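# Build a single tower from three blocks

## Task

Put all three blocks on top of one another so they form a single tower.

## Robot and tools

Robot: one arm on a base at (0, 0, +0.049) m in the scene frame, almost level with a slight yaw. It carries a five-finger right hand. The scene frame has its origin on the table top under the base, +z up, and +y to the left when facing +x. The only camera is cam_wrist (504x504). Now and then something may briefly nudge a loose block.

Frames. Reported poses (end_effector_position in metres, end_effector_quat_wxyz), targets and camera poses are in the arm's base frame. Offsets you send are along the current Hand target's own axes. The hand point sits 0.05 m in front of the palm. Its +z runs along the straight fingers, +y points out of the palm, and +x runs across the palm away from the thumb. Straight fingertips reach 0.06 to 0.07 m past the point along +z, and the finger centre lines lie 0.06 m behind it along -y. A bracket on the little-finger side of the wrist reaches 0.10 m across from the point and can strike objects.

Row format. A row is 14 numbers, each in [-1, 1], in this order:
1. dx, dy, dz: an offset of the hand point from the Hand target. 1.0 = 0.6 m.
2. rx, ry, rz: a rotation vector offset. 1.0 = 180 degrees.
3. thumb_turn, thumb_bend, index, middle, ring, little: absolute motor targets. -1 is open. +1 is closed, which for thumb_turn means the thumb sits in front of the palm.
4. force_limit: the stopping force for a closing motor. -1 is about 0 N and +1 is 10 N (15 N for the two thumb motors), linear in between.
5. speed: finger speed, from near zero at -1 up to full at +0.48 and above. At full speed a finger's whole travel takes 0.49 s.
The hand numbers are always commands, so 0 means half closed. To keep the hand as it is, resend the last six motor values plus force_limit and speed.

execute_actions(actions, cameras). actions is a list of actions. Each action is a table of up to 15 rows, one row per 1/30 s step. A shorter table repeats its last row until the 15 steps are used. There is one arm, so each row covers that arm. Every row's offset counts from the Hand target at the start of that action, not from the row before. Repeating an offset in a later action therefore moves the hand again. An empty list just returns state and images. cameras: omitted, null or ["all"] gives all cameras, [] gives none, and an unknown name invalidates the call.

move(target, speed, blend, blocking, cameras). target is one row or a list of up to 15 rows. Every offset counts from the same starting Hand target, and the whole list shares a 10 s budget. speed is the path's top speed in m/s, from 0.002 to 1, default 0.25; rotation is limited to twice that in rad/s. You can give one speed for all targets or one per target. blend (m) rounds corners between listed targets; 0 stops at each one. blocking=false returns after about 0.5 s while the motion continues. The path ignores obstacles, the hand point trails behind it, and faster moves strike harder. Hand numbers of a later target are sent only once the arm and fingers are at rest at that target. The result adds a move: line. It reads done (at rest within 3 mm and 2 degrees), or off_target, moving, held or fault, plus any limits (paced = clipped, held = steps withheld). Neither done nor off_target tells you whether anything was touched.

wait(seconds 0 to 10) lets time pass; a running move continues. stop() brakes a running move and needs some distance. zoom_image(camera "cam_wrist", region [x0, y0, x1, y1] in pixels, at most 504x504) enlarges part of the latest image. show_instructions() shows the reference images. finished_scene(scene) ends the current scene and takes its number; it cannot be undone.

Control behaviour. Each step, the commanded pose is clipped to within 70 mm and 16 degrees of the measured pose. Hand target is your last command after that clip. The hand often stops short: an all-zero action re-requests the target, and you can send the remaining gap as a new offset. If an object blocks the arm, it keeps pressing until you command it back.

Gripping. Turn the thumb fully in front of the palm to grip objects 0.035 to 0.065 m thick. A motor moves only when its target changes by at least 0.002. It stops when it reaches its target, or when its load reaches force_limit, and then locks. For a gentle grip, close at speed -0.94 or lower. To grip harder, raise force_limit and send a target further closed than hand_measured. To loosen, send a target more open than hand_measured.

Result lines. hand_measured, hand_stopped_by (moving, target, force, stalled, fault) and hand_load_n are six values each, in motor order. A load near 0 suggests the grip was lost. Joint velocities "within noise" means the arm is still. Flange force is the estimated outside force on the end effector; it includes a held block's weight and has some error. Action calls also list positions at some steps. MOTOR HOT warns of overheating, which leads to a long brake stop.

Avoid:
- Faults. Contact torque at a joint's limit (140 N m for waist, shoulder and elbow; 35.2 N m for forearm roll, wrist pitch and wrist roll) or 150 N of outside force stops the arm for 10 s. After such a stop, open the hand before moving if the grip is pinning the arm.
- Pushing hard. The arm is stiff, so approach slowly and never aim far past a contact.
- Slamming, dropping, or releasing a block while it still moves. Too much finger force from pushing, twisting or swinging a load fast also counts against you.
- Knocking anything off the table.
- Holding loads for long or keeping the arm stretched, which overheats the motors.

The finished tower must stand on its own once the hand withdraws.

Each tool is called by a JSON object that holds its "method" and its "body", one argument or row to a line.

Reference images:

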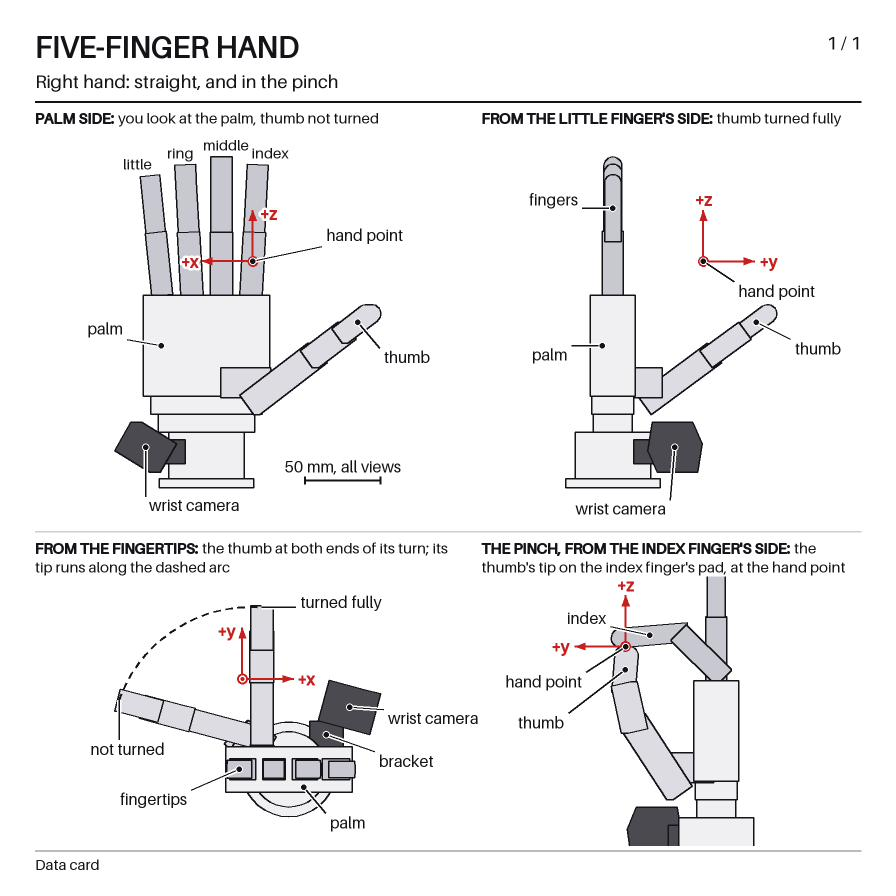

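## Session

{"method": "execute_actions", "body": {
  "actions": []
}}

Scene clock: 0.00 s.
end_effector_position=(+0.4895, +0.2673, +0.1480) hand_measured=(-1.000, -1.000, -1.000, -1.000, -1.000, -1.000) hand_load_n=(+0.0, +0.0, +0.0, +0.0, +0.0, +0.0) hand_stopped_by=(target, target, target, target, target, target) hand_force_limit=0.00 hand_speed=-0.80 end_effector_quat_wxyz=(-0.117, +0.984, +0.074, +0.114)
Joint positions: [0.774 0.225 -0.086 -0.04 -0.935 0.966]
Joint velocities: within noise
Flange force (N): no reading
Hand target: +0.4895, +0.2673, +0.1480; -0.117, +0.984, +0.074, +0.114

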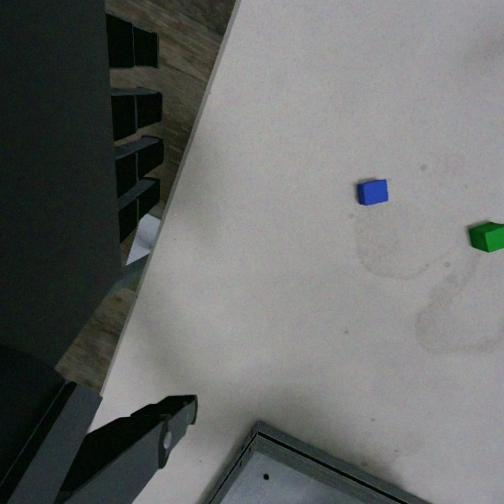

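{"method": "move", "body": {
  "target": [-0.424,0.498,-0.611,0.198,0.173,-0.387,-1,-1,-1,-1,-1,-1,0,-0.8],
  "speed": 0.35
}}

Scene clock: 3.43 s.
end_effector_position=(+0.2205, -0.1408, +0.3705) hand_measured=(-1.000, -1.000, -1.000, -1.000, -1.000, -1.000) hand_load_n=(+0.0, +0.0, +0.0, +0.0, +0.0, +0.0) hand_stopped_by=(target, target, target, target, target, target) hand_force_limit=0.00 hand_speed=-0.80 end_effector_quat_wxyz=(-0.321, +0.627, +0.604, +0.372)
Joint positions: [-1.009 -0.124 0.004 -0.884 -2.404 3.655]
Joint velocities: within noise
Flange force (N): [-4.3 -5.4 2.9]
Hand target: +0.2205, -0.1408, +0.3705; -0.321, +0.627, +0.604, +0.372
Off the commanded pose: 0.000 m, 0 deg.
move: done; limits=paced

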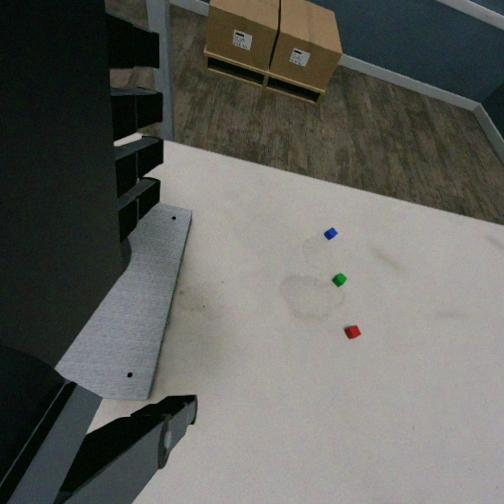

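{"method": "zoom_image", "body": {
  "camera": "cam_wrist",
  "region": [280, 210, 420, 350]
}}

Scaled by 3.600 from the camera's 504x504 image, which has a finer 720x720 frame.

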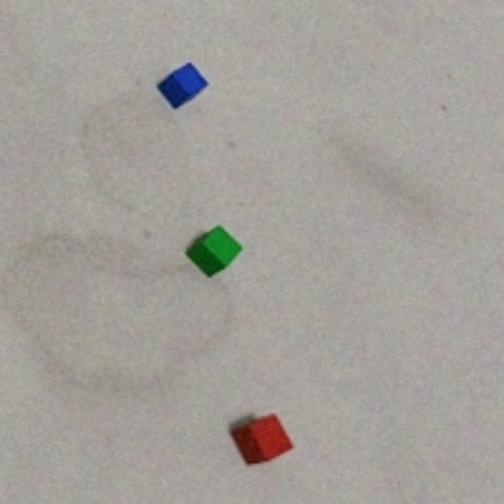

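{"method": "zoom_image", "body": {
  "camera": "cam_wrist",
  "region": [315, 220, 355, 260]
}}

{"method": "zoom_image", "body": {
  "camera": "cam_wrist",
  "region": [320, 260, 360, 300]
}}

{"method": "zoom_image", "body": {
  "camera": "cam_wrist",
  "region": [335, 312, 375, 352]
}}

Scaled by 12.600 from the camera's 504x504 image, which has a finer 720x720 frame.

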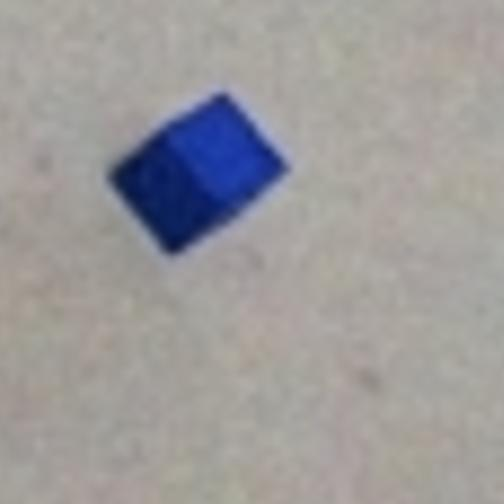

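Scaled by 12.600 from the camera's 504x504 image, which has a finer 720x720 frame.

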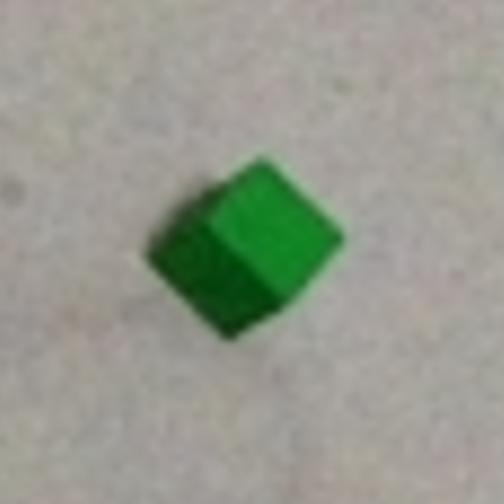

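Scaled by 12.600 from the camera's 504x504 image, which has a finer 720x720 frame.

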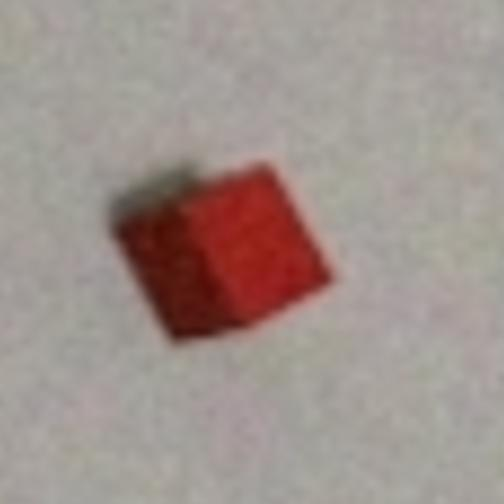

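{"method": "move", "body": {
  "target": [-0.159,0.4545,0.490,-0.521,0.064,0.217,1,-0.8,-0.7,-0.7,-1,-1,-0.5,-0.5],
  "speed": 0.35
}}

{"method": "move", "body": {
  "target": [-0.1304,0,0.0277,0,0,0,1,-0.8,-0.7,-0.7,-1,-1,-0.5,-0.5],
  "speed": 0.2
}}

Scene clock: 9.10 s.
end_effector_position=(+0.5161, +0.0427, +0.1495) hand_measured=(+1.000, -0.800, -0.700, -0.700, -1.000, -1.000) hand_load_n=(+0.0, +0.0, +0.0, +0.0, +0.0, +0.0) hand_stopped_by=(target, target, target, target, target, target) hand_force_limit=-0.50 hand_speed=-0.50 end_effector_quat_wxyz=(+0.083, +0.770, -0.101, +0.624)
Joint positions: [0.679 0.083 -0.535 -1.365 0.941 2.526]
Joint velocities: within noise
Flange force (N): [-0.9 6.4 1.3]
Hand target: +0.5160, +0.0427, +0.1494; +0.083, +0.770, -0.101, +0.624
Off the commanded pose: 0.000 m, 0 deg.
move: done; limits=paced

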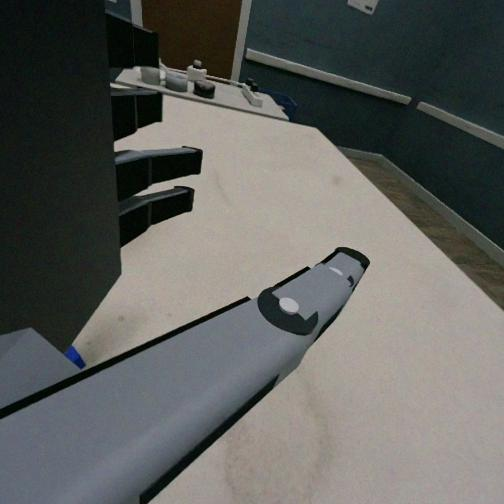

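Scene clock: 10.00 s.
end_effector_position=(+0.5161, +0.0426, +0.0695) hand_measured=(+1.000, -0.800, -0.700, -0.700, -1.000, -1.000) hand_load_n=(+0.0, +0.0, +0.0, +0.0, +0.0, +0.0) hand_stopped_by=(target, target, target, target, target, target) hand_force_limit=-0.50 hand_speed=-0.50 end_effector_quat_wxyz=(+0.083, +0.770, -0.101, +0.624)
Joint positions: [0.731 0.334 -0.558 -1.235 1.051 2.223]
Joint velocities: within noise
Flange force (N): [-0.2 6.7 0.5]
Hand target: +0.5161, +0.0426, +0.0694; +0.083, +0.770, -0.101, +0.624
Off the commanded pose: 0.000 m, 0 deg.
move: done

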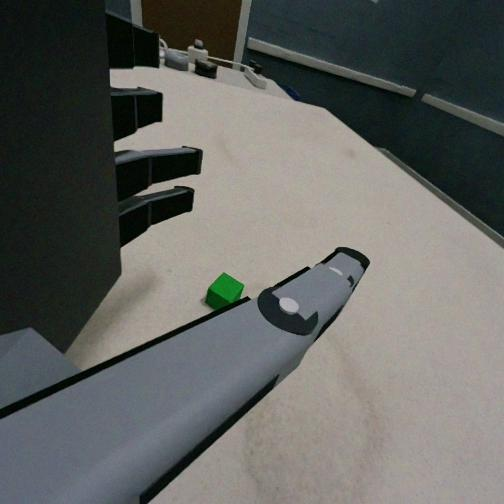

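{"method": "zoom_image", "body": {
  "camera": "cam_wrist",
  "region": [195, 260, 255, 320]
}}

Scaled by 8.400 from the camera's 504x504 image, which has a finer 720x720 frame.

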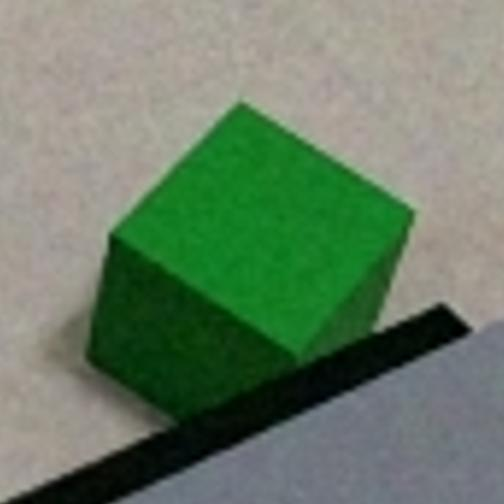

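{"method": "move", "body": {
  "target": [0.107,0.0145,0.018,0.157,-0.324,0.307,1,-0.35,-0.6,-0.6,-1,-1,-0.5,-0.5],
  "speed": 0.35
}}

Scene clock: 15.73 s.
end_effector_position=(+0.5369, +0.0281, +0.1301) hand_measured=(+1.000, -0.350, -0.600, -0.600, -1.000, -1.000) hand_load_n=(+0.0, +0.0, -0.5, +0.0, +0.0, +0.0) hand_stopped_by=(target, target, target, target, target, target) hand_force_limit=-0.50 hand_speed=-0.50 end_effector_quat_wxyz=(-0.433, +0.831, -0.311, +0.162)
Joint positions: [-0.191 0.173 -0.143 -1.039 -0.966 1.548]
Joint velocities: within noise
Flange force (N): [-3.4 5.5 -3.7]
Hand target: +0.5369, +0.0281, +0.1300; -0.433, +0.831, -0.311, +0.162
Off the commanded pose: 0.000 m, 0 deg.
move: done; limits=paced

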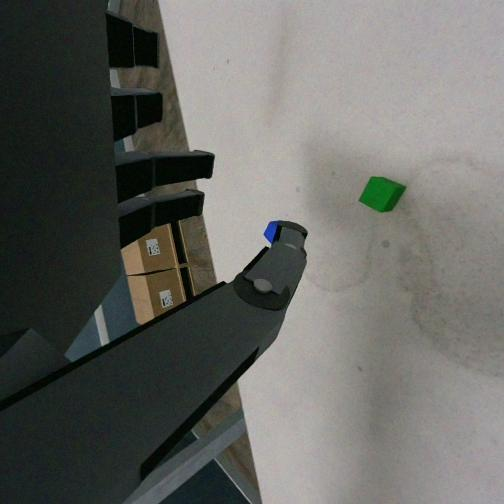

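{"method": "move", "body": {
  "target": [0.0267,0.123,0.0858,0,0,0,1,-0.35,-0.6,-0.6,-1,-1,-0.5,-0.5],
  "speed": 0.2
}}

{"method": "zoom_image", "body": {
  "camera": "cam_wrist",
  "region": [200, 140, 420, 360]
}}

Scene clock: 17.00 s.
end_effector_position=(+0.5489, +0.0175, +0.0401) hand_measured=(+1.000, -0.350, -0.600, -0.600, -1.000, -1.000) hand_load_n=(+0.0, +0.0, +0.0, +0.0, +0.0, +0.0) hand_stopped_by=(target, target, target, target, target, target) hand_force_limit=-0.50 hand_speed=-0.50 end_effector_quat_wxyz=(-0.433, +0.831, -0.311, +0.162)
Joint positions: [-0.237 0.352 -0.15 -1.155 -0.919 1.777]
Joint velocities: within noise
Flange force (N): [-4.3 4.8 -4.0]
Hand target: +0.5489, +0.0175, +0.0401; -0.433, +0.831, -0.311, +0.162
Off the commanded pose: 0.000 m, 0 deg.
move: done

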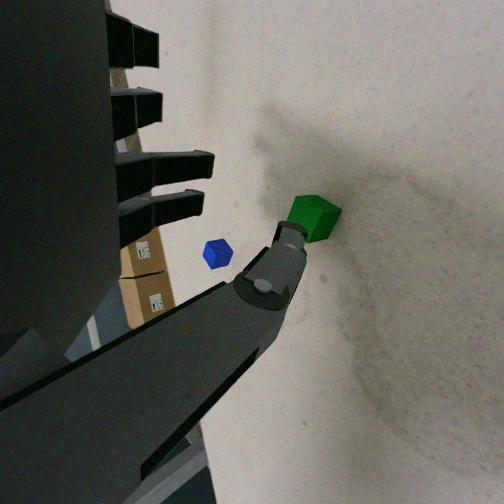

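Scaled by 2.291 from the camera's 504x504 image, which has a finer 720x720 frame.

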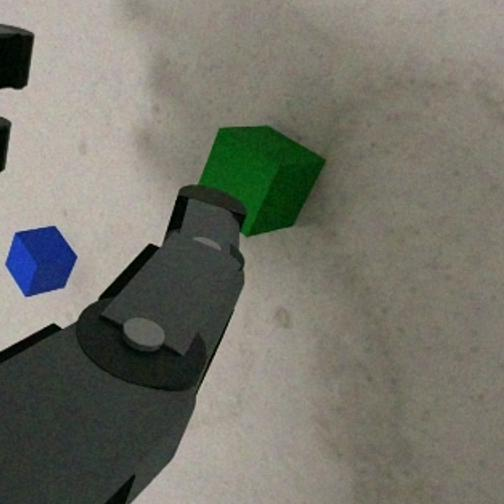

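{"method": "move", "body": {
  "target": [-0.0028,0.0358,0.0652,0,0,0,1,-0.35,-0.6,-0.6,-1,-1,-0.5,-0.5],
  "speed": 0.1
}}

{"method": "zoom_image", "body": {
  "camera": "cam_wrist",
  "region": [150, 120, 350, 320]
}}

Scene clock: 18.13 s.
end_effector_position=(+0.5606, +0.0335, +0.0001) hand_measured=(+1.000, -0.350, -0.600, -0.600, -1.000, -1.000) hand_load_n=(+0.0, +0.0, +0.0, +0.0, +0.0, +0.0) hand_stopped_by=(target, target, target, target, target, target) hand_force_limit=-0.50 hand_speed=-0.50 end_effector_quat_wxyz=(-0.433, +0.831, -0.311, +0.162)
Joint positions: [-0.215 0.439 -0.139 -1.218 -0.872 1.859]
Joint velocities: within noise
Flange force (N): [-4.5 4.5 -4.3]
Hand target: +0.5606, +0.0335, +0.0000; -0.433, +0.831, -0.311, +0.162
Off the commanded pose: 0.000 m, 0 deg.
move: done

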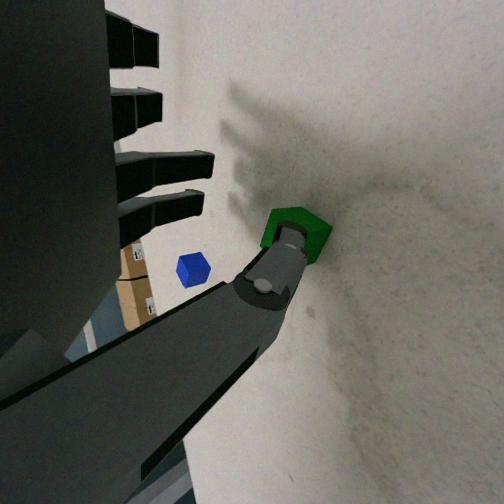

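Scaled by 2.520 from the camera's 504x504 image, which has a finer 720x720 frame.

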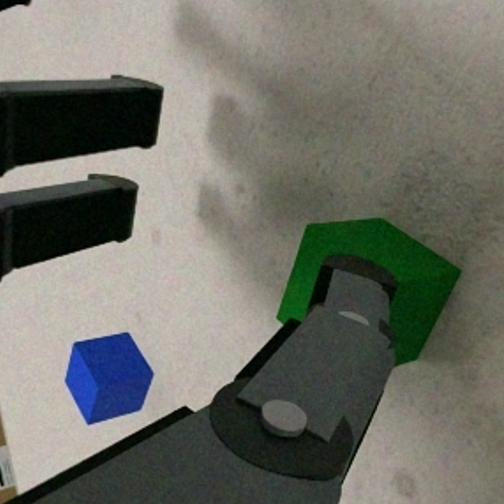

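{"method": "move", "body": {
  "target": [-0.0035,0.0287,0.0201,0,0,0,1,-0.35,-0.6,-0.6,-1,-1,-0.5,-0.5],
  "speed": 0.04
}}

{"method": "zoom_image", "body": {
  "camera": "cam_wrist",
  "region": [150, 120, 350, 320]
}}

Scene clock: 19.20 s.
end_effector_position=(+0.5590, +0.0349, -0.0210) hand_measured=(+1.000, -0.350, -0.600, -0.600, -1.000, -1.000) hand_load_n=(+0.0, +0.0, +0.0, +0.0, -0.5, +0.0) hand_stopped_by=(target, target, target, target, target, target) hand_force_limit=-0.50 hand_speed=-0.50 end_effector_quat_wxyz=(-0.433, +0.831, -0.311, +0.162)
Joint positions: [-0.221 0.479 -0.144 -1.251 -0.863 1.916]
Joint velocities: within noise
Flange force (N): [-4.2 4.3 -4.3]
Hand target: +0.5590, +0.0349, -0.0210; -0.433, +0.831, -0.311, +0.162
Off the commanded pose: 0.000 m, 0 deg.
move: done

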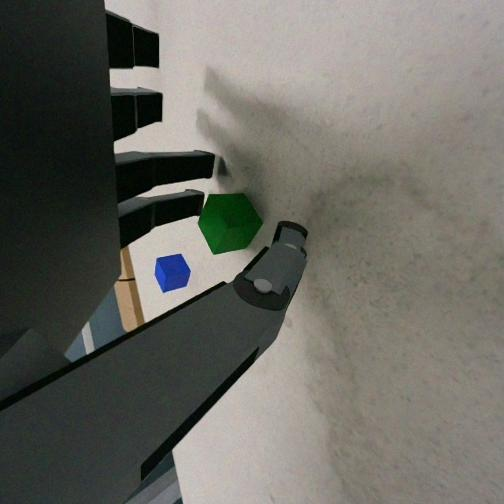

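Scaled by 2.520 from the camera's 504x504 image, which has a finer 720x720 frame.

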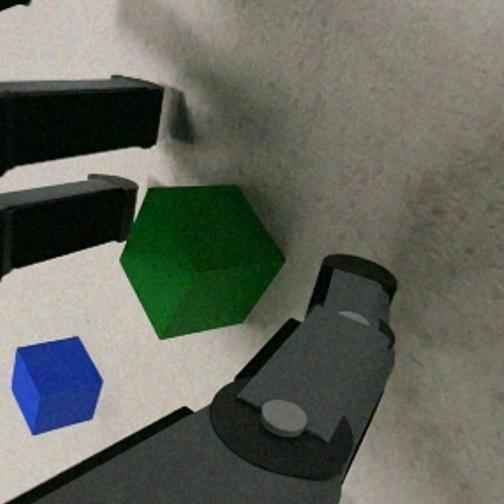

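{"method": "move", "body": {
  "target": [
    [0,-0.0492,-0.0345,0,0,0,1,-0.35,-0.6,-0.6,-1,-1,-0.5,-0.5],
    [-0.0295,-0.0788,0.0078,0,0.0819,0.0574,1,-0.35,-0.6,-0.6,-1,-1,-0.5,-0.5]
  ],
  "speed": 0.1
}}

{"method": "zoom_image", "body": {
  "camera": "cam_wrist",
  "region": [150, 120, 350, 320]
}}

Scene clock: 22.30 s.
end_effector_position=(+0.5660, +0.0699, +0.0151) hand_measured=(+1.000, -0.350, -0.600, -0.600, -1.000, -1.000) hand_load_n=(+0.0, +0.0, +0.0, +0.0, +0.0, +0.0) hand_stopped_by=(target, target, target, target, target, target) hand_force_limit=-0.50 hand_speed=-0.50 end_effector_quat_wxyz=(-0.402, +0.772, -0.437, +0.227)
Joint positions: [-0.085 0.296 -0.29 -1.345 -0.515 1.705]
Joint velocities: within noise
Flange force (N): [-0.5 7.1 -4.2]
Hand target: +0.5660, +0.0699, +0.0151; -0.402, +0.772, -0.437, +0.227
Off the commanded pose: 0.000 m, 0 deg.
move: done

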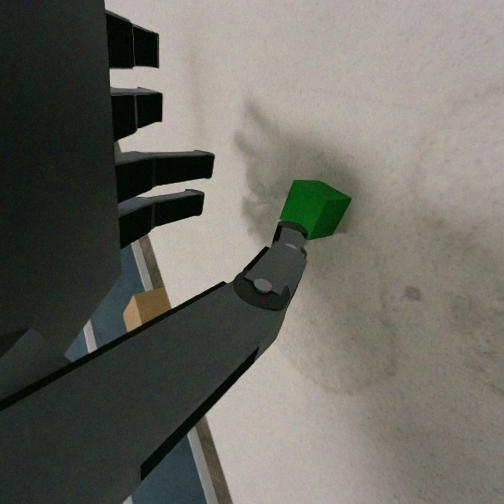

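Scaled by 2.520 from the camera's 504x504 image, which has a finer 720x720 frame.

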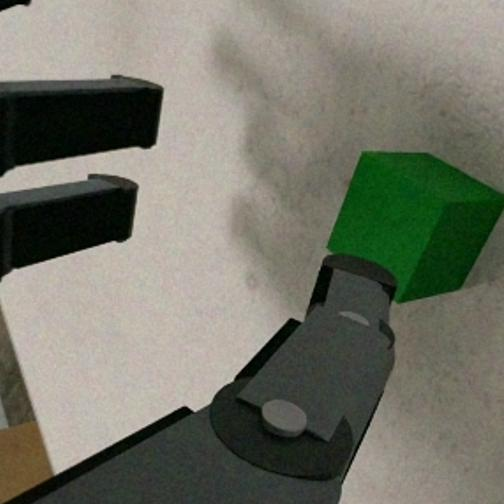

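{"method": "move", "body": {
  "target": [
    [0.0227,0.0115,-0.0164,0,0,0,1,-0.35,-0.6,-0.6,-1,-1,-0.5,-0.5],
    [0.0227,0.0306,-0.003,0,0,0,1,-0.35,-0.6,-0.6,-1,-1,-0.5,-0.5]
  ],
  "speed": 0.06
}}

{"method": "zoom_image", "body": {
  "camera": "cam_wrist",
  "region": [150, 120, 350, 320]
}}

Scene clock: 25.83 s.
end_effector_position=(+0.5627, +0.0520, +0.0011) hand_measured=(+1.000, -0.350, -0.600, -0.600, -1.000, -1.000) hand_load_n=(+0.0, +0.0, +0.0, +0.0, +0.0, +0.0) hand_stopped_by=(target, target, target, target, target, target) hand_force_limit=-0.50 hand_speed=-0.50 end_effector_quat_wxyz=(-0.402, +0.772, -0.437, +0.227)
Joint positions: [-0.141 0.327 -0.292 -1.383 -0.554 1.787]
Joint velocities: within noise
Flange force (N): [-1.1 6.7 -4.2]
Hand target: +0.5627, +0.0520, +0.0011; -0.402, +0.772, -0.437, +0.227
Off the commanded pose: 0.000 m, 0 deg.
move: done

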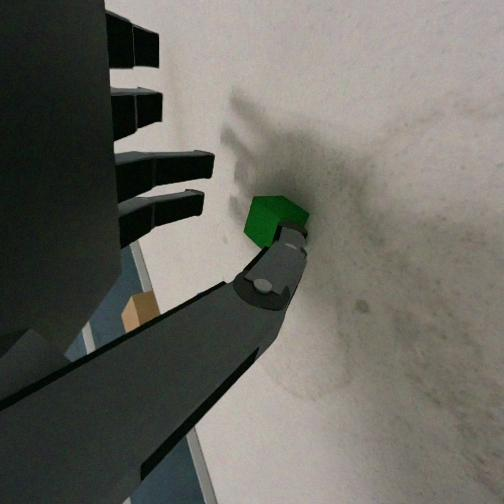

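Scaled by 2.520 from the camera's 504x504 image, which has a finer 720x720 frame.

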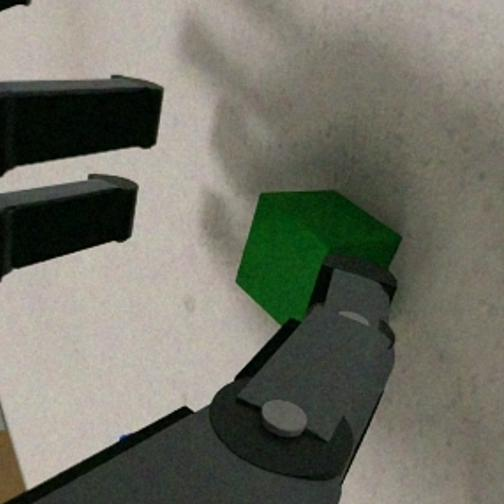

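{"method": "move", "body": {
  "target": [-0.005,0.0273,0.0191,0,0,0,1,-0.35,-0.6,-0.6,-1,-1,-0.5,-0.5],
  "speed": 0.04
}}

{"method": "zoom_image", "body": {
  "camera": "cam_wrist",
  "region": [150, 120, 350, 320]
}}

Scene clock: 27.77 s.
end_effector_position=(+0.5611, +0.0546, -0.0189) hand_measured=(+1.000, -0.350, -0.600, -0.600, -1.000, -1.000) hand_load_n=(+0.0, +0.0, +0.0, +0.0, +0.0, +0.0) hand_stopped_by=(target, target, target, target, target, target) hand_force_limit=-0.50 hand_speed=-0.50 end_effector_quat_wxyz=(-0.402, +0.772, -0.437, +0.227)
Joint positions: [-0.158 0.37 -0.297 -1.453 -0.559 1.881]
Joint velocities: within noise
Flange force (N): [-1.8 6.4 -4.3]
Hand target: +0.5611, +0.0546, -0.0189; -0.402, +0.772, -0.437, +0.227
Off the commanded pose: 0.000 m, 0 deg.
move: done

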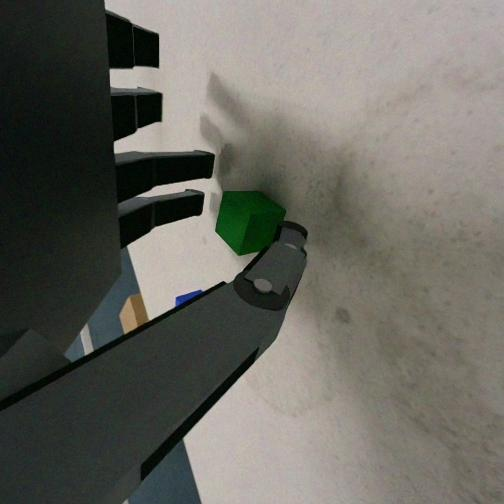

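Scaled by 2.520 from the camera's 504x504 image, which has a finer 720x720 frame.

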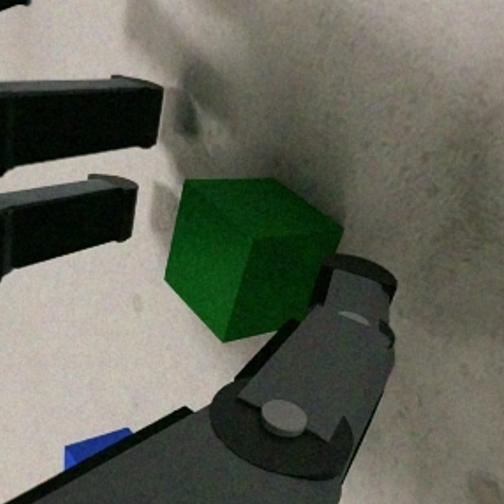

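{"method": "move", "body": {
  "target": [0,0,0,0,0,0,1,-0.35,0.2,0.2,-1,-1,-0.4,-0.85],
  "speed": 0.05
}}

{"method": "zoom_image", "body": {
  "camera": "cam_wrist",
  "region": [150, 120, 350, 320]
}}

Scene clock: 29.67 s.
end_effector_position=(+0.5611, +0.0546, -0.0189) hand_measured=(+1.000, -0.350, +0.038, -0.366, -1.000, -1.000) hand_load_n=(-0.5, +3.5, +6.0, +4.5, +0.0, +0.0) hand_stopped_by=(target, target, force, force, target, target) hand_force_limit=-0.40 hand_speed=-0.85 end_effector_quat_wxyz=(-0.402, +0.772, -0.437, +0.227)
Joint positions: [-0.158 0.37 -0.297 -1.453 -0.559 1.881]
Joint velocities: within noise
Flange force (N): [-1.2 1.8 -6.2]
Hand target: +0.5611, +0.0546, -0.0189; -0.402, +0.772, -0.437, +0.227
Off the commanded pose: 0.000 m, 0 deg.
move: done

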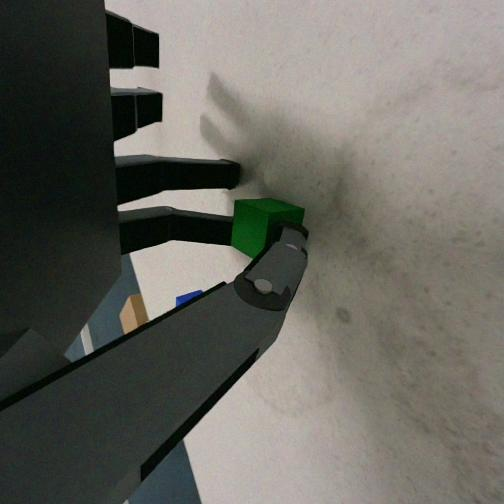

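Scaled by 2.520 from the camera's 504x504 image, which has a finer 720x720 frame.

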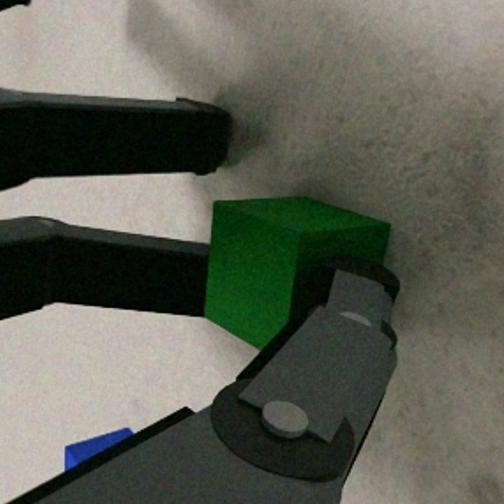

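{"method": "move", "body": {
  "target": [
    [0,0,0,0,0,0,1,-0.351,-0.6,-0.6,-1,-1,-0.4,-0.6],
    [0,-0.0048,-0.0034,0,0,0,1,-0.351,-0.6,-0.6,-1,-1,-0.4,-0.6]
  ],
  "speed": 0.04
}}

{"method": "zoom_image", "body": {
  "camera": "cam_wrist",
  "region": [150, 120, 350, 320]
}}

Scene clock: 31.43 s.
end_effector_position=(+0.5611, +0.0546, -0.0154) hand_measured=(+1.000, -0.352, -0.600, -0.600, -1.000, -1.000) hand_load_n=(+0.0, +0.0, +0.0, +0.0, +0.0, +0.0) hand_stopped_by=(target, target, target, target, target, target) hand_force_limit=-0.40 hand_speed=-0.60 end_effector_quat_wxyz=(-0.402, +0.772, -0.437, +0.227)
Joint positions: [-0.154 0.362 -0.297 -1.442 -0.558 1.864]
Joint velocities: within noise
Flange force (N): [-1.8 6.8 -5.1]
Hand target: +0.5611, +0.0546, -0.0154; -0.402, +0.772, -0.437, +0.227
Off the commanded pose: 0.000 m, 0 deg.
move: done

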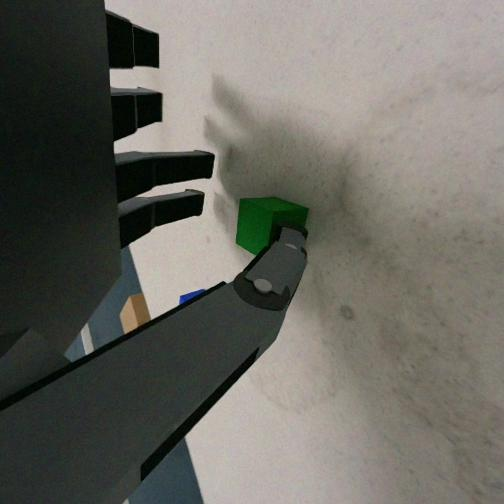

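Scaled by 2.520 from the camera's 504x504 image, which has a finer 720x720 frame.

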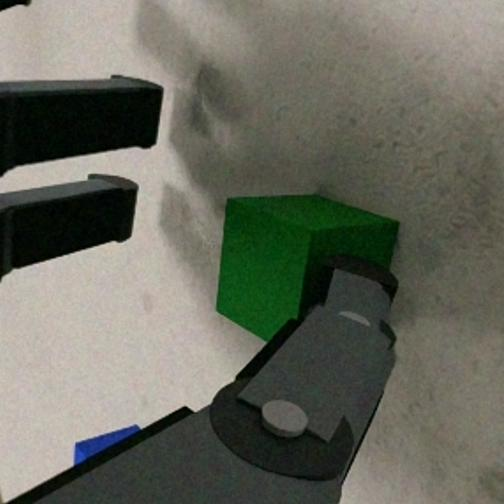

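{"method": "move", "body": {
  "target": [0,0,0,0,0,0,1,-0.352,0.22,0.22,-1,-1,-0.4,-0.85],
  "speed": 0.05
}}

{"method": "zoom_image", "body": {
  "camera": "cam_wrist",
  "region": [150, 120, 350, 320]
}}

Scene clock: 33.47 s.
end_effector_position=(+0.5611, +0.0546, -0.0154) hand_measured=(+1.000, -0.354, +0.038, -0.004, -1.000, -1.000) hand_load_n=(-2.0, +4.5, +7.0, +1.0, -0.5, +0.0) hand_stopped_by=(target, target, force, force, target, target) hand_force_limit=-0.40 hand_speed=-0.85 end_effector_quat_wxyz=(-0.402, +0.772, -0.437, +0.227)
Joint positions: [-0.154 0.362 -0.297 -1.442 -0.558 1.864]
Joint velocities: within noise
Flange force (N): [-1.5 6.0 -4.9]
Hand target: +0.5611, +0.0546, -0.0154; -0.402, +0.772, -0.437, +0.227
Off the commanded pose: 0.000 m, 0 deg.
move: done

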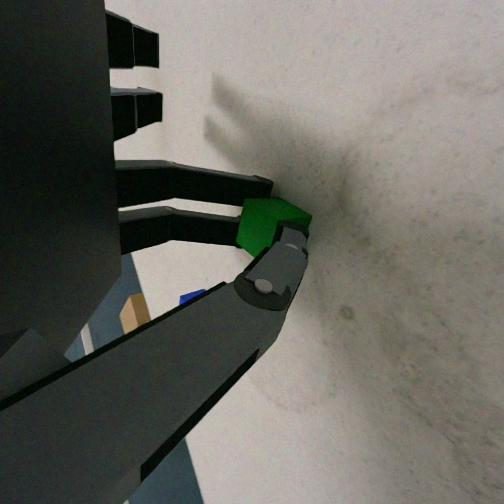

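Scaled by 2.520 from the camera's 504x504 image, which has a finer 720x720 frame.

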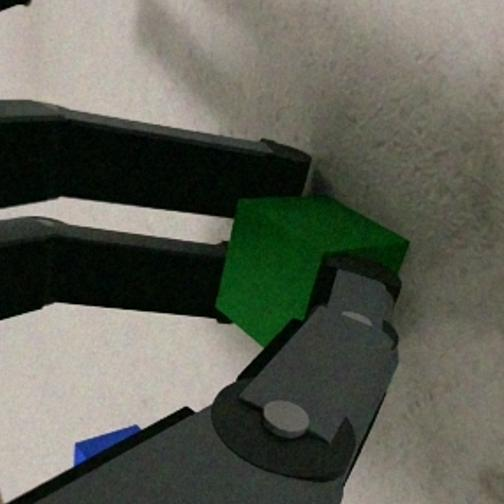

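{"method": "move", "body": {
  "target": [
    [0,0,0,0,0,0,1,-0.354,-0.5,-0.6,-1,-1,-0.4,-0.6],
    [0.008,0,0,0,0,0,1,-0.354,-0.5,-1,-1,-1,-0.4,-0.6],
    [0.008,0,0,0,0,0,1,-0.354,0.25,-1,-1,-1,-0.3,-0.88]
  ],
  "speed": 0.03
}}

{"method": "zoom_image", "body": {
  "camera": "cam_wrist",
  "region": [150, 120, 350, 320]
}}

Scene clock: 37.70 s.
end_effector_position=(+0.5636, +0.0505, -0.0154) hand_measured=(+1.000, -0.354, +0.034, -1.000, -1.000, -1.000) hand_load_n=(-1.5, +2.5, +4.0, +0.0, +0.0, +0.0) hand_stopped_by=(target, target, force, target, target, target) hand_force_limit=-0.30 hand_speed=-0.88 end_effector_quat_wxyz=(-0.402, +0.772, -0.437, +0.227)
Joint positions: [-0.161 0.367 -0.289 -1.435 -0.563 1.861]
Joint velocities: within noise
Flange force (N): [-1.7 6.4 -5.1]
Hand target: +0.5636, +0.0505, -0.0154; -0.402, +0.772, -0.437, +0.227
Off the commanded pose: 0.000 m, 0 deg.
move: done

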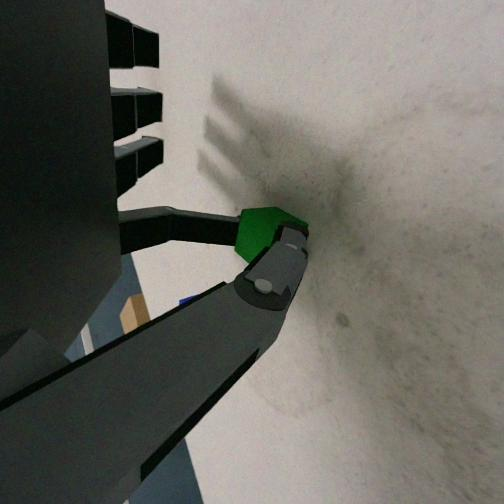

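Scaled by 2.520 from the camera's 504x504 image, which has a finer 720x720 frame.

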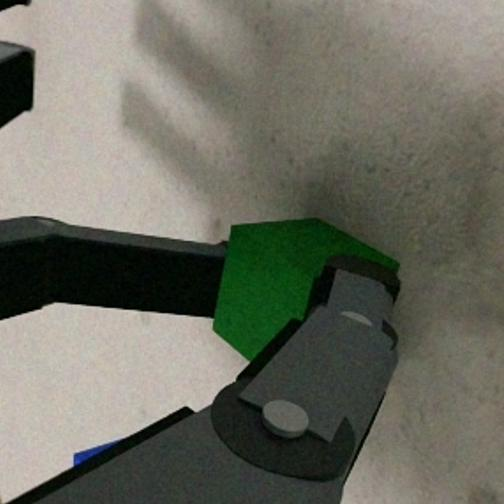

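{"method": "move", "body": {
  "target": [
    [0,0,0,0,0,0,1,-0.354,0.3,-1,-1,-1,0.1,-0.9],
    [0,-0.041,-0.0287,0,0,0,1,-0.354,0.3,-1,-1,-1,0.1,-0.9]
  ],
  "speed": 0.05
}}

{"method": "zoom_image", "body": {
  "camera": "cam_wrist",
  "region": [150, 120, 350, 320]
}}

Scene clock: 41.90 s.
end_effector_position=(+0.5636, +0.0505, +0.0146) hand_measured=(+1.000, -0.354, +0.040, -1.000, -1.000, -1.000) hand_load_n=(-2.0, +4.5, +7.0, +0.0, +0.0, +0.0) hand_stopped_by=(target, target, force, target, target, target) hand_force_limit=0.10 hand_speed=-0.90 end_effector_quat_wxyz=(-0.402, +0.772, -0.437, +0.227)
Joint positions: [-0.13 0.299 -0.288 -1.336 -0.551 1.724]
Joint velocities: within noise
Flange force (N): [0.0 6.8 -4.1]
Hand target: +0.5636, +0.0505, +0.0146; -0.402, +0.772, -0.437, +0.227
Off the commanded pose: 0.000 m, 0 deg.
move: done

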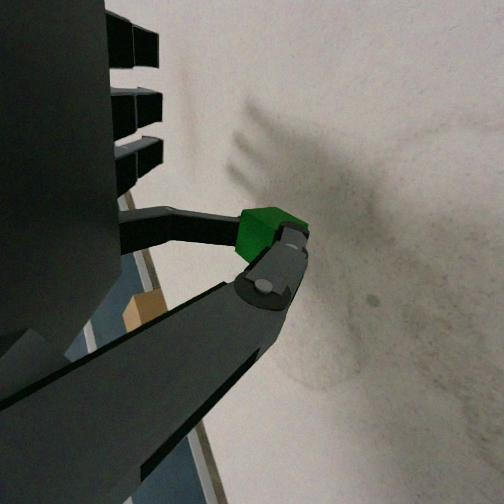

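Scaled by 2.520 from the camera's 504x504 image, which has a finer 720x720 frame.

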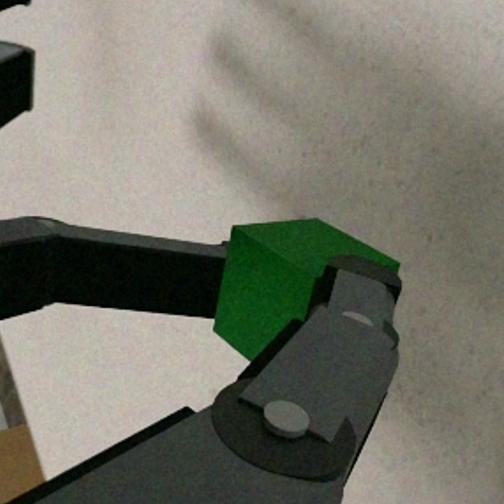

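{"method": "move", "body": {
  "target": [-0.2083,-0.1147,-0.012,0,0,0,1,-0.354,0.3,-1,-1,-1,0.1,-0.9],
  "speed": 0.15
}}

{"method": "zoom_image", "body": {
  "camera": "cam_wrist",
  "region": [230, 130, 400, 300]
}}

Scene clock: 44.00 s.
end_effector_position=(+0.5280, +0.1748, +0.0752) hand_measured=(+1.000, -0.354, +0.040, -1.000, -1.000, -1.000) hand_load_n=(-2.0, +4.5, +7.0, +0.0, +0.0, -0.5) hand_stopped_by=(target, target, force, target, target, target) hand_force_limit=0.10 hand_speed=-0.90 end_effector_quat_wxyz=(-0.402, +0.772, -0.437, +0.227)
Joint positions: [0.309 0.084 -0.412 -0.986 -0.228 1.107]
Joint velocities: within noise
Flange force (N): no reading
Hand target: +0.5280, +0.1749, +0.0752; -0.402, +0.772, -0.437, +0.227
Off the commanded pose: 0.000 m, 0 deg.
move: done

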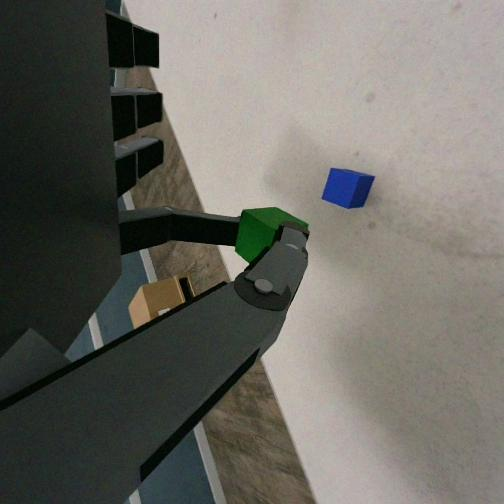

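Scaled by 2.965 from the camera's 504x504 image, which has a finer 720x720 frame.

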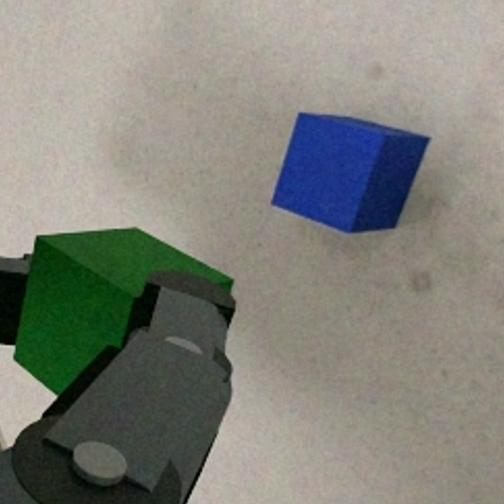

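{"method": "move", "body": {
  "target": [0.044,0.0297,0.0595,0,0,0,1,-0.354,0.3,-1,-1,-1,0.1,-0.9],
  "speed": 0.1
}}

{"method": "zoom_image", "body": {
  "camera": "cam_wrist",
  "region": [200, 160, 340, 300]
}}

Scene clock: 45.33 s.
end_effector_position=(+0.5580, +0.1621, +0.0402) hand_measured=(+1.000, -0.354, +0.040, -1.000, -1.000, -1.000) hand_load_n=(-2.0, +4.5, +7.0, +0.0, -0.5, +0.0) hand_stopped_by=(target, target, force, target, target, target) hand_force_limit=0.10 hand_speed=-0.90 end_effector_quat_wxyz=(-0.402, +0.772, -0.437, +0.227)
Joint positions: [0.178 0.218 -0.321 -1.244 -0.313 1.443]
Joint velocities: within noise
Flange force (N): no reading
Hand target: +0.5579, +0.1620, +0.0401; -0.402, +0.772, -0.437, +0.227
Off the commanded pose: 0.000 m, 0 deg.
move: done

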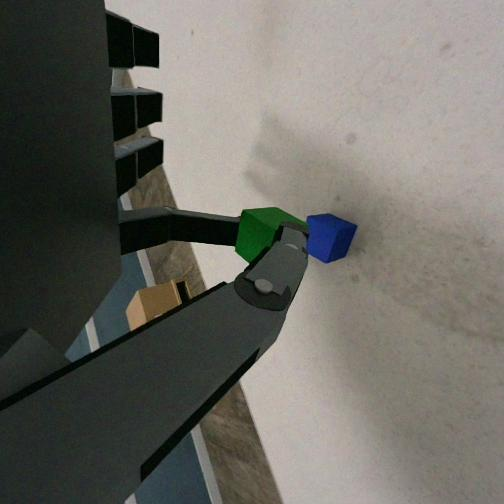

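Scaled by 3.600 from the camera's 504x504 image, which has a finer 720x720 frame.

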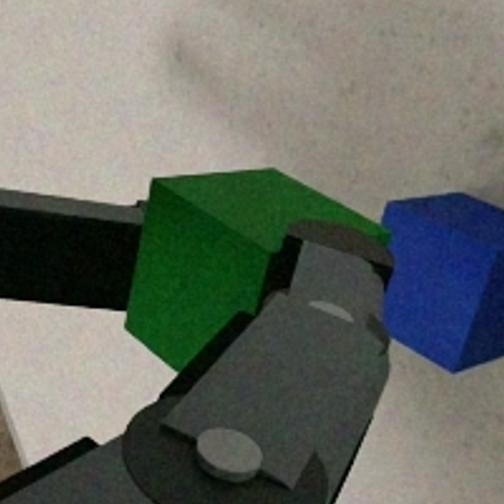

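{"method": "move", "body": {
  "target": [-0.0078,0.0404,0.0222,0,0,0,1,-0.354,0.3,-1,-1,-1,0.1,-0.9],
  "speed": 0.05
}}

{"method": "zoom_image", "body": {
  "camera": "cam_wrist",
  "region": [210, 180, 330, 300]
}}

Scene clock: 46.57 s.
end_effector_position=(+0.5530, +0.1645, +0.0126) hand_measured=(+1.000, -0.354, +0.040, -1.000, -1.000, -1.000) hand_load_n=(-2.0, +4.0, +7.0, +0.0, +0.0, +0.0) hand_stopped_by=(target, target, force, target, target, target) hand_force_limit=0.10 hand_speed=-0.90 end_effector_quat_wxyz=(-0.402, +0.772, -0.437, +0.227)
Joint positions: [0.129 0.269 -0.33 -1.422 -0.338 1.658]
Joint velocities: within noise
Flange force (N): no reading
Hand target: +0.5530, +0.1645, +0.0126; -0.402, +0.772, -0.437, +0.227
Off the commanded pose: 0.000 m, 0 deg.
move: done

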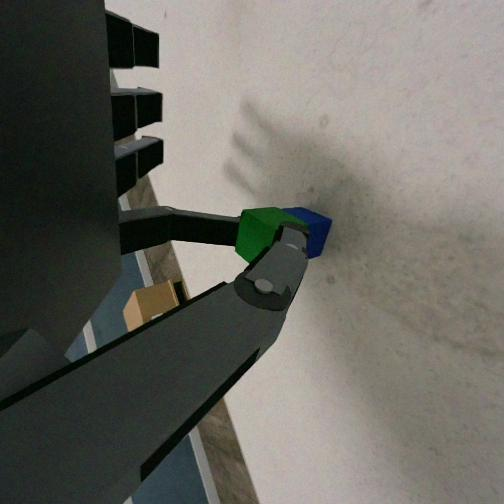

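Scaled by 4.200 from the camera's 504x504 image, which has a finer 720x720 frame.

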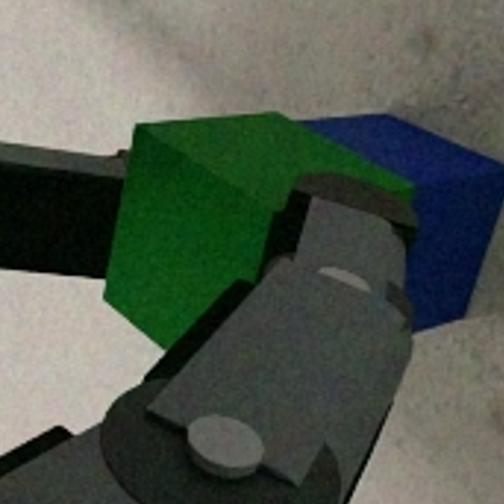

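{"method": "move", "body": {
  "target": [-0.0016,0.0034,0.0024,0,0,0,1,-0.354,0.3,-1,-1,-1,0.1,-0.9],
  "speed": 0.02
}}

{"method": "zoom_image", "body": {
  "camera": "cam_wrist",
  "region": [210, 180, 330, 300]
}}

Scene clock: 47.53 s.
end_effector_position=(+0.5525, +0.1654, +0.0101) hand_measured=(+1.000, -0.354, +0.040, -1.000, -1.000, -1.000) hand_load_n=(-2.0, +4.5, +7.0, +0.0, +0.0, +0.0) hand_stopped_by=(target, target, force, target, target, target) hand_force_limit=0.10 hand_speed=-0.90 end_effector_quat_wxyz=(-0.402, +0.772, -0.437, +0.227)
Joint positions: [0.126 0.274 -0.331 -1.438 -0.34 1.677]
Joint velocities: within noise
Flange force (N): no reading
Hand target: +0.5525, +0.1654, +0.0101; -0.402, +0.772, -0.437, +0.227
Off the commanded pose: 0.000 m, 0 deg.
move: done

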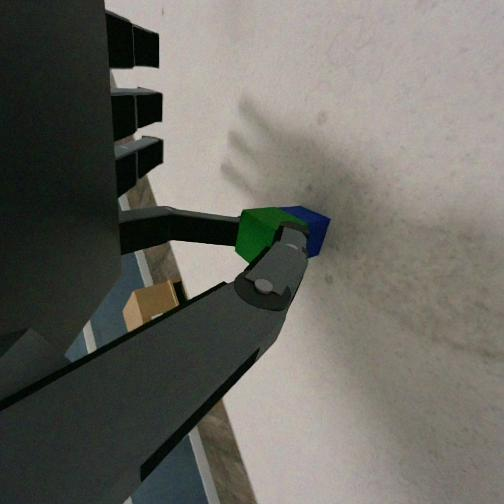

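Scaled by 4.200 from the camera's 504x504 image, which has a finer 720x720 frame.

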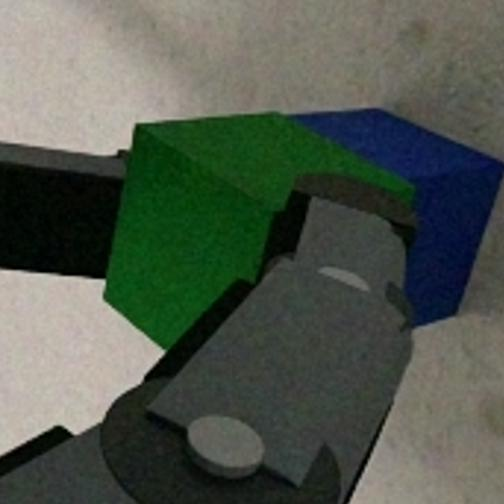

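{"method": "move", "body": {
  "target": [0,0.0014,0.001,0,0,0,1,-0.354,0.3,-1,-1,-1,0.1,-0.9],
  "speed": 0.02,
  "cameras": []
}}

{"method": "move", "body": {
  "target": [0,0.0007,0.0005,0,0,0,1,-0.354,0.3,-1,-1,-1,0.1,-0.9],
  "speed": 0.02
}}

{"method": "zoom_image", "body": {
  "camera": "cam_wrist",
  "region": [210, 180, 330, 300]
}}

Scene clock: 48.43 s.
end_effector_position=(+0.5525, +0.1654, +0.0091) hand_measured=(+1.000, -0.354, +0.040, -1.000, -1.000, -1.000) hand_load_n=(-2.0, +4.5, +7.0, +0.0, +0.0, +0.0) hand_stopped_by=(target, target, force, target, target, target) hand_force_limit=0.10 hand_speed=-0.90 end_effector_quat_wxyz=(-0.402, +0.772, -0.437, +0.227)
Joint positions: [0.124 0.277 -0.331 -1.444 -0.341 1.685]
Joint velocities: within noise
Flange force (N): no reading
Hand target: +0.5525, +0.1654, +0.0091; -0.402, +0.772, -0.437, +0.227
Off the commanded pose: 0.000 m, 0 deg.
move: done
No camera images: "cameras" was empty.

Scene clock: 49.13 s.
end_effector_position=(+0.5525, +0.1654, +0.0086) hand_measured=(+1.000, -0.354, +0.040, -1.000, -1.000, -1.000) hand_load_n=(-2.0, +4.5, +7.0, +0.0, +0.0, +0.0) hand_stopped_by=(target, target, force, target, target, target) hand_force_limit=0.10 hand_speed=-0.90 end_effector_quat_wxyz=(-0.402, +0.772, -0.437, +0.227)
Joint positions: [0.123 0.278 -0.331 -1.447 -0.342 1.689]
Joint velocities: within noise
Flange force (N): no reading
Hand target: +0.5525, +0.1654, +0.0086; -0.402, +0.772, -0.437, +0.227
Off the commanded pose: 0.000 m, 0 deg.
move: done

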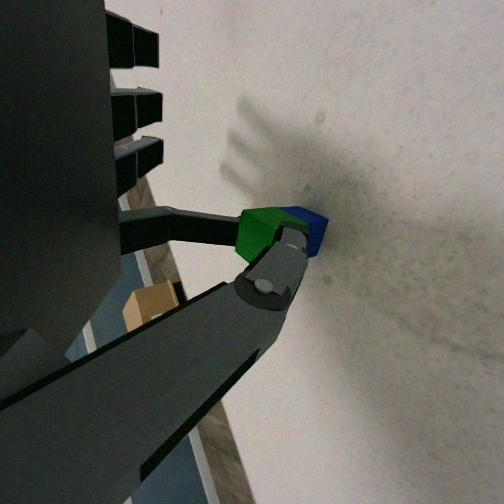

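Scaled by 4.200 from the camera's 504x504 image, which has a finer 720x720 frame.

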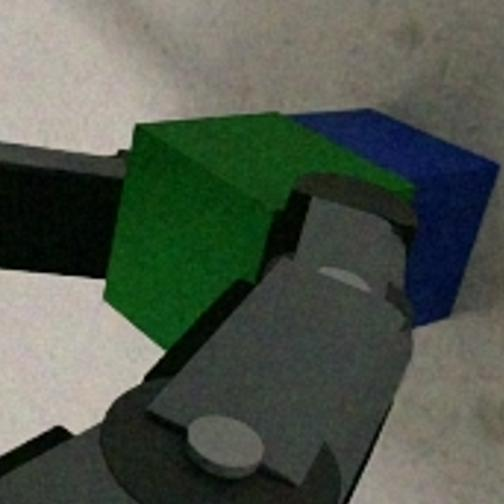

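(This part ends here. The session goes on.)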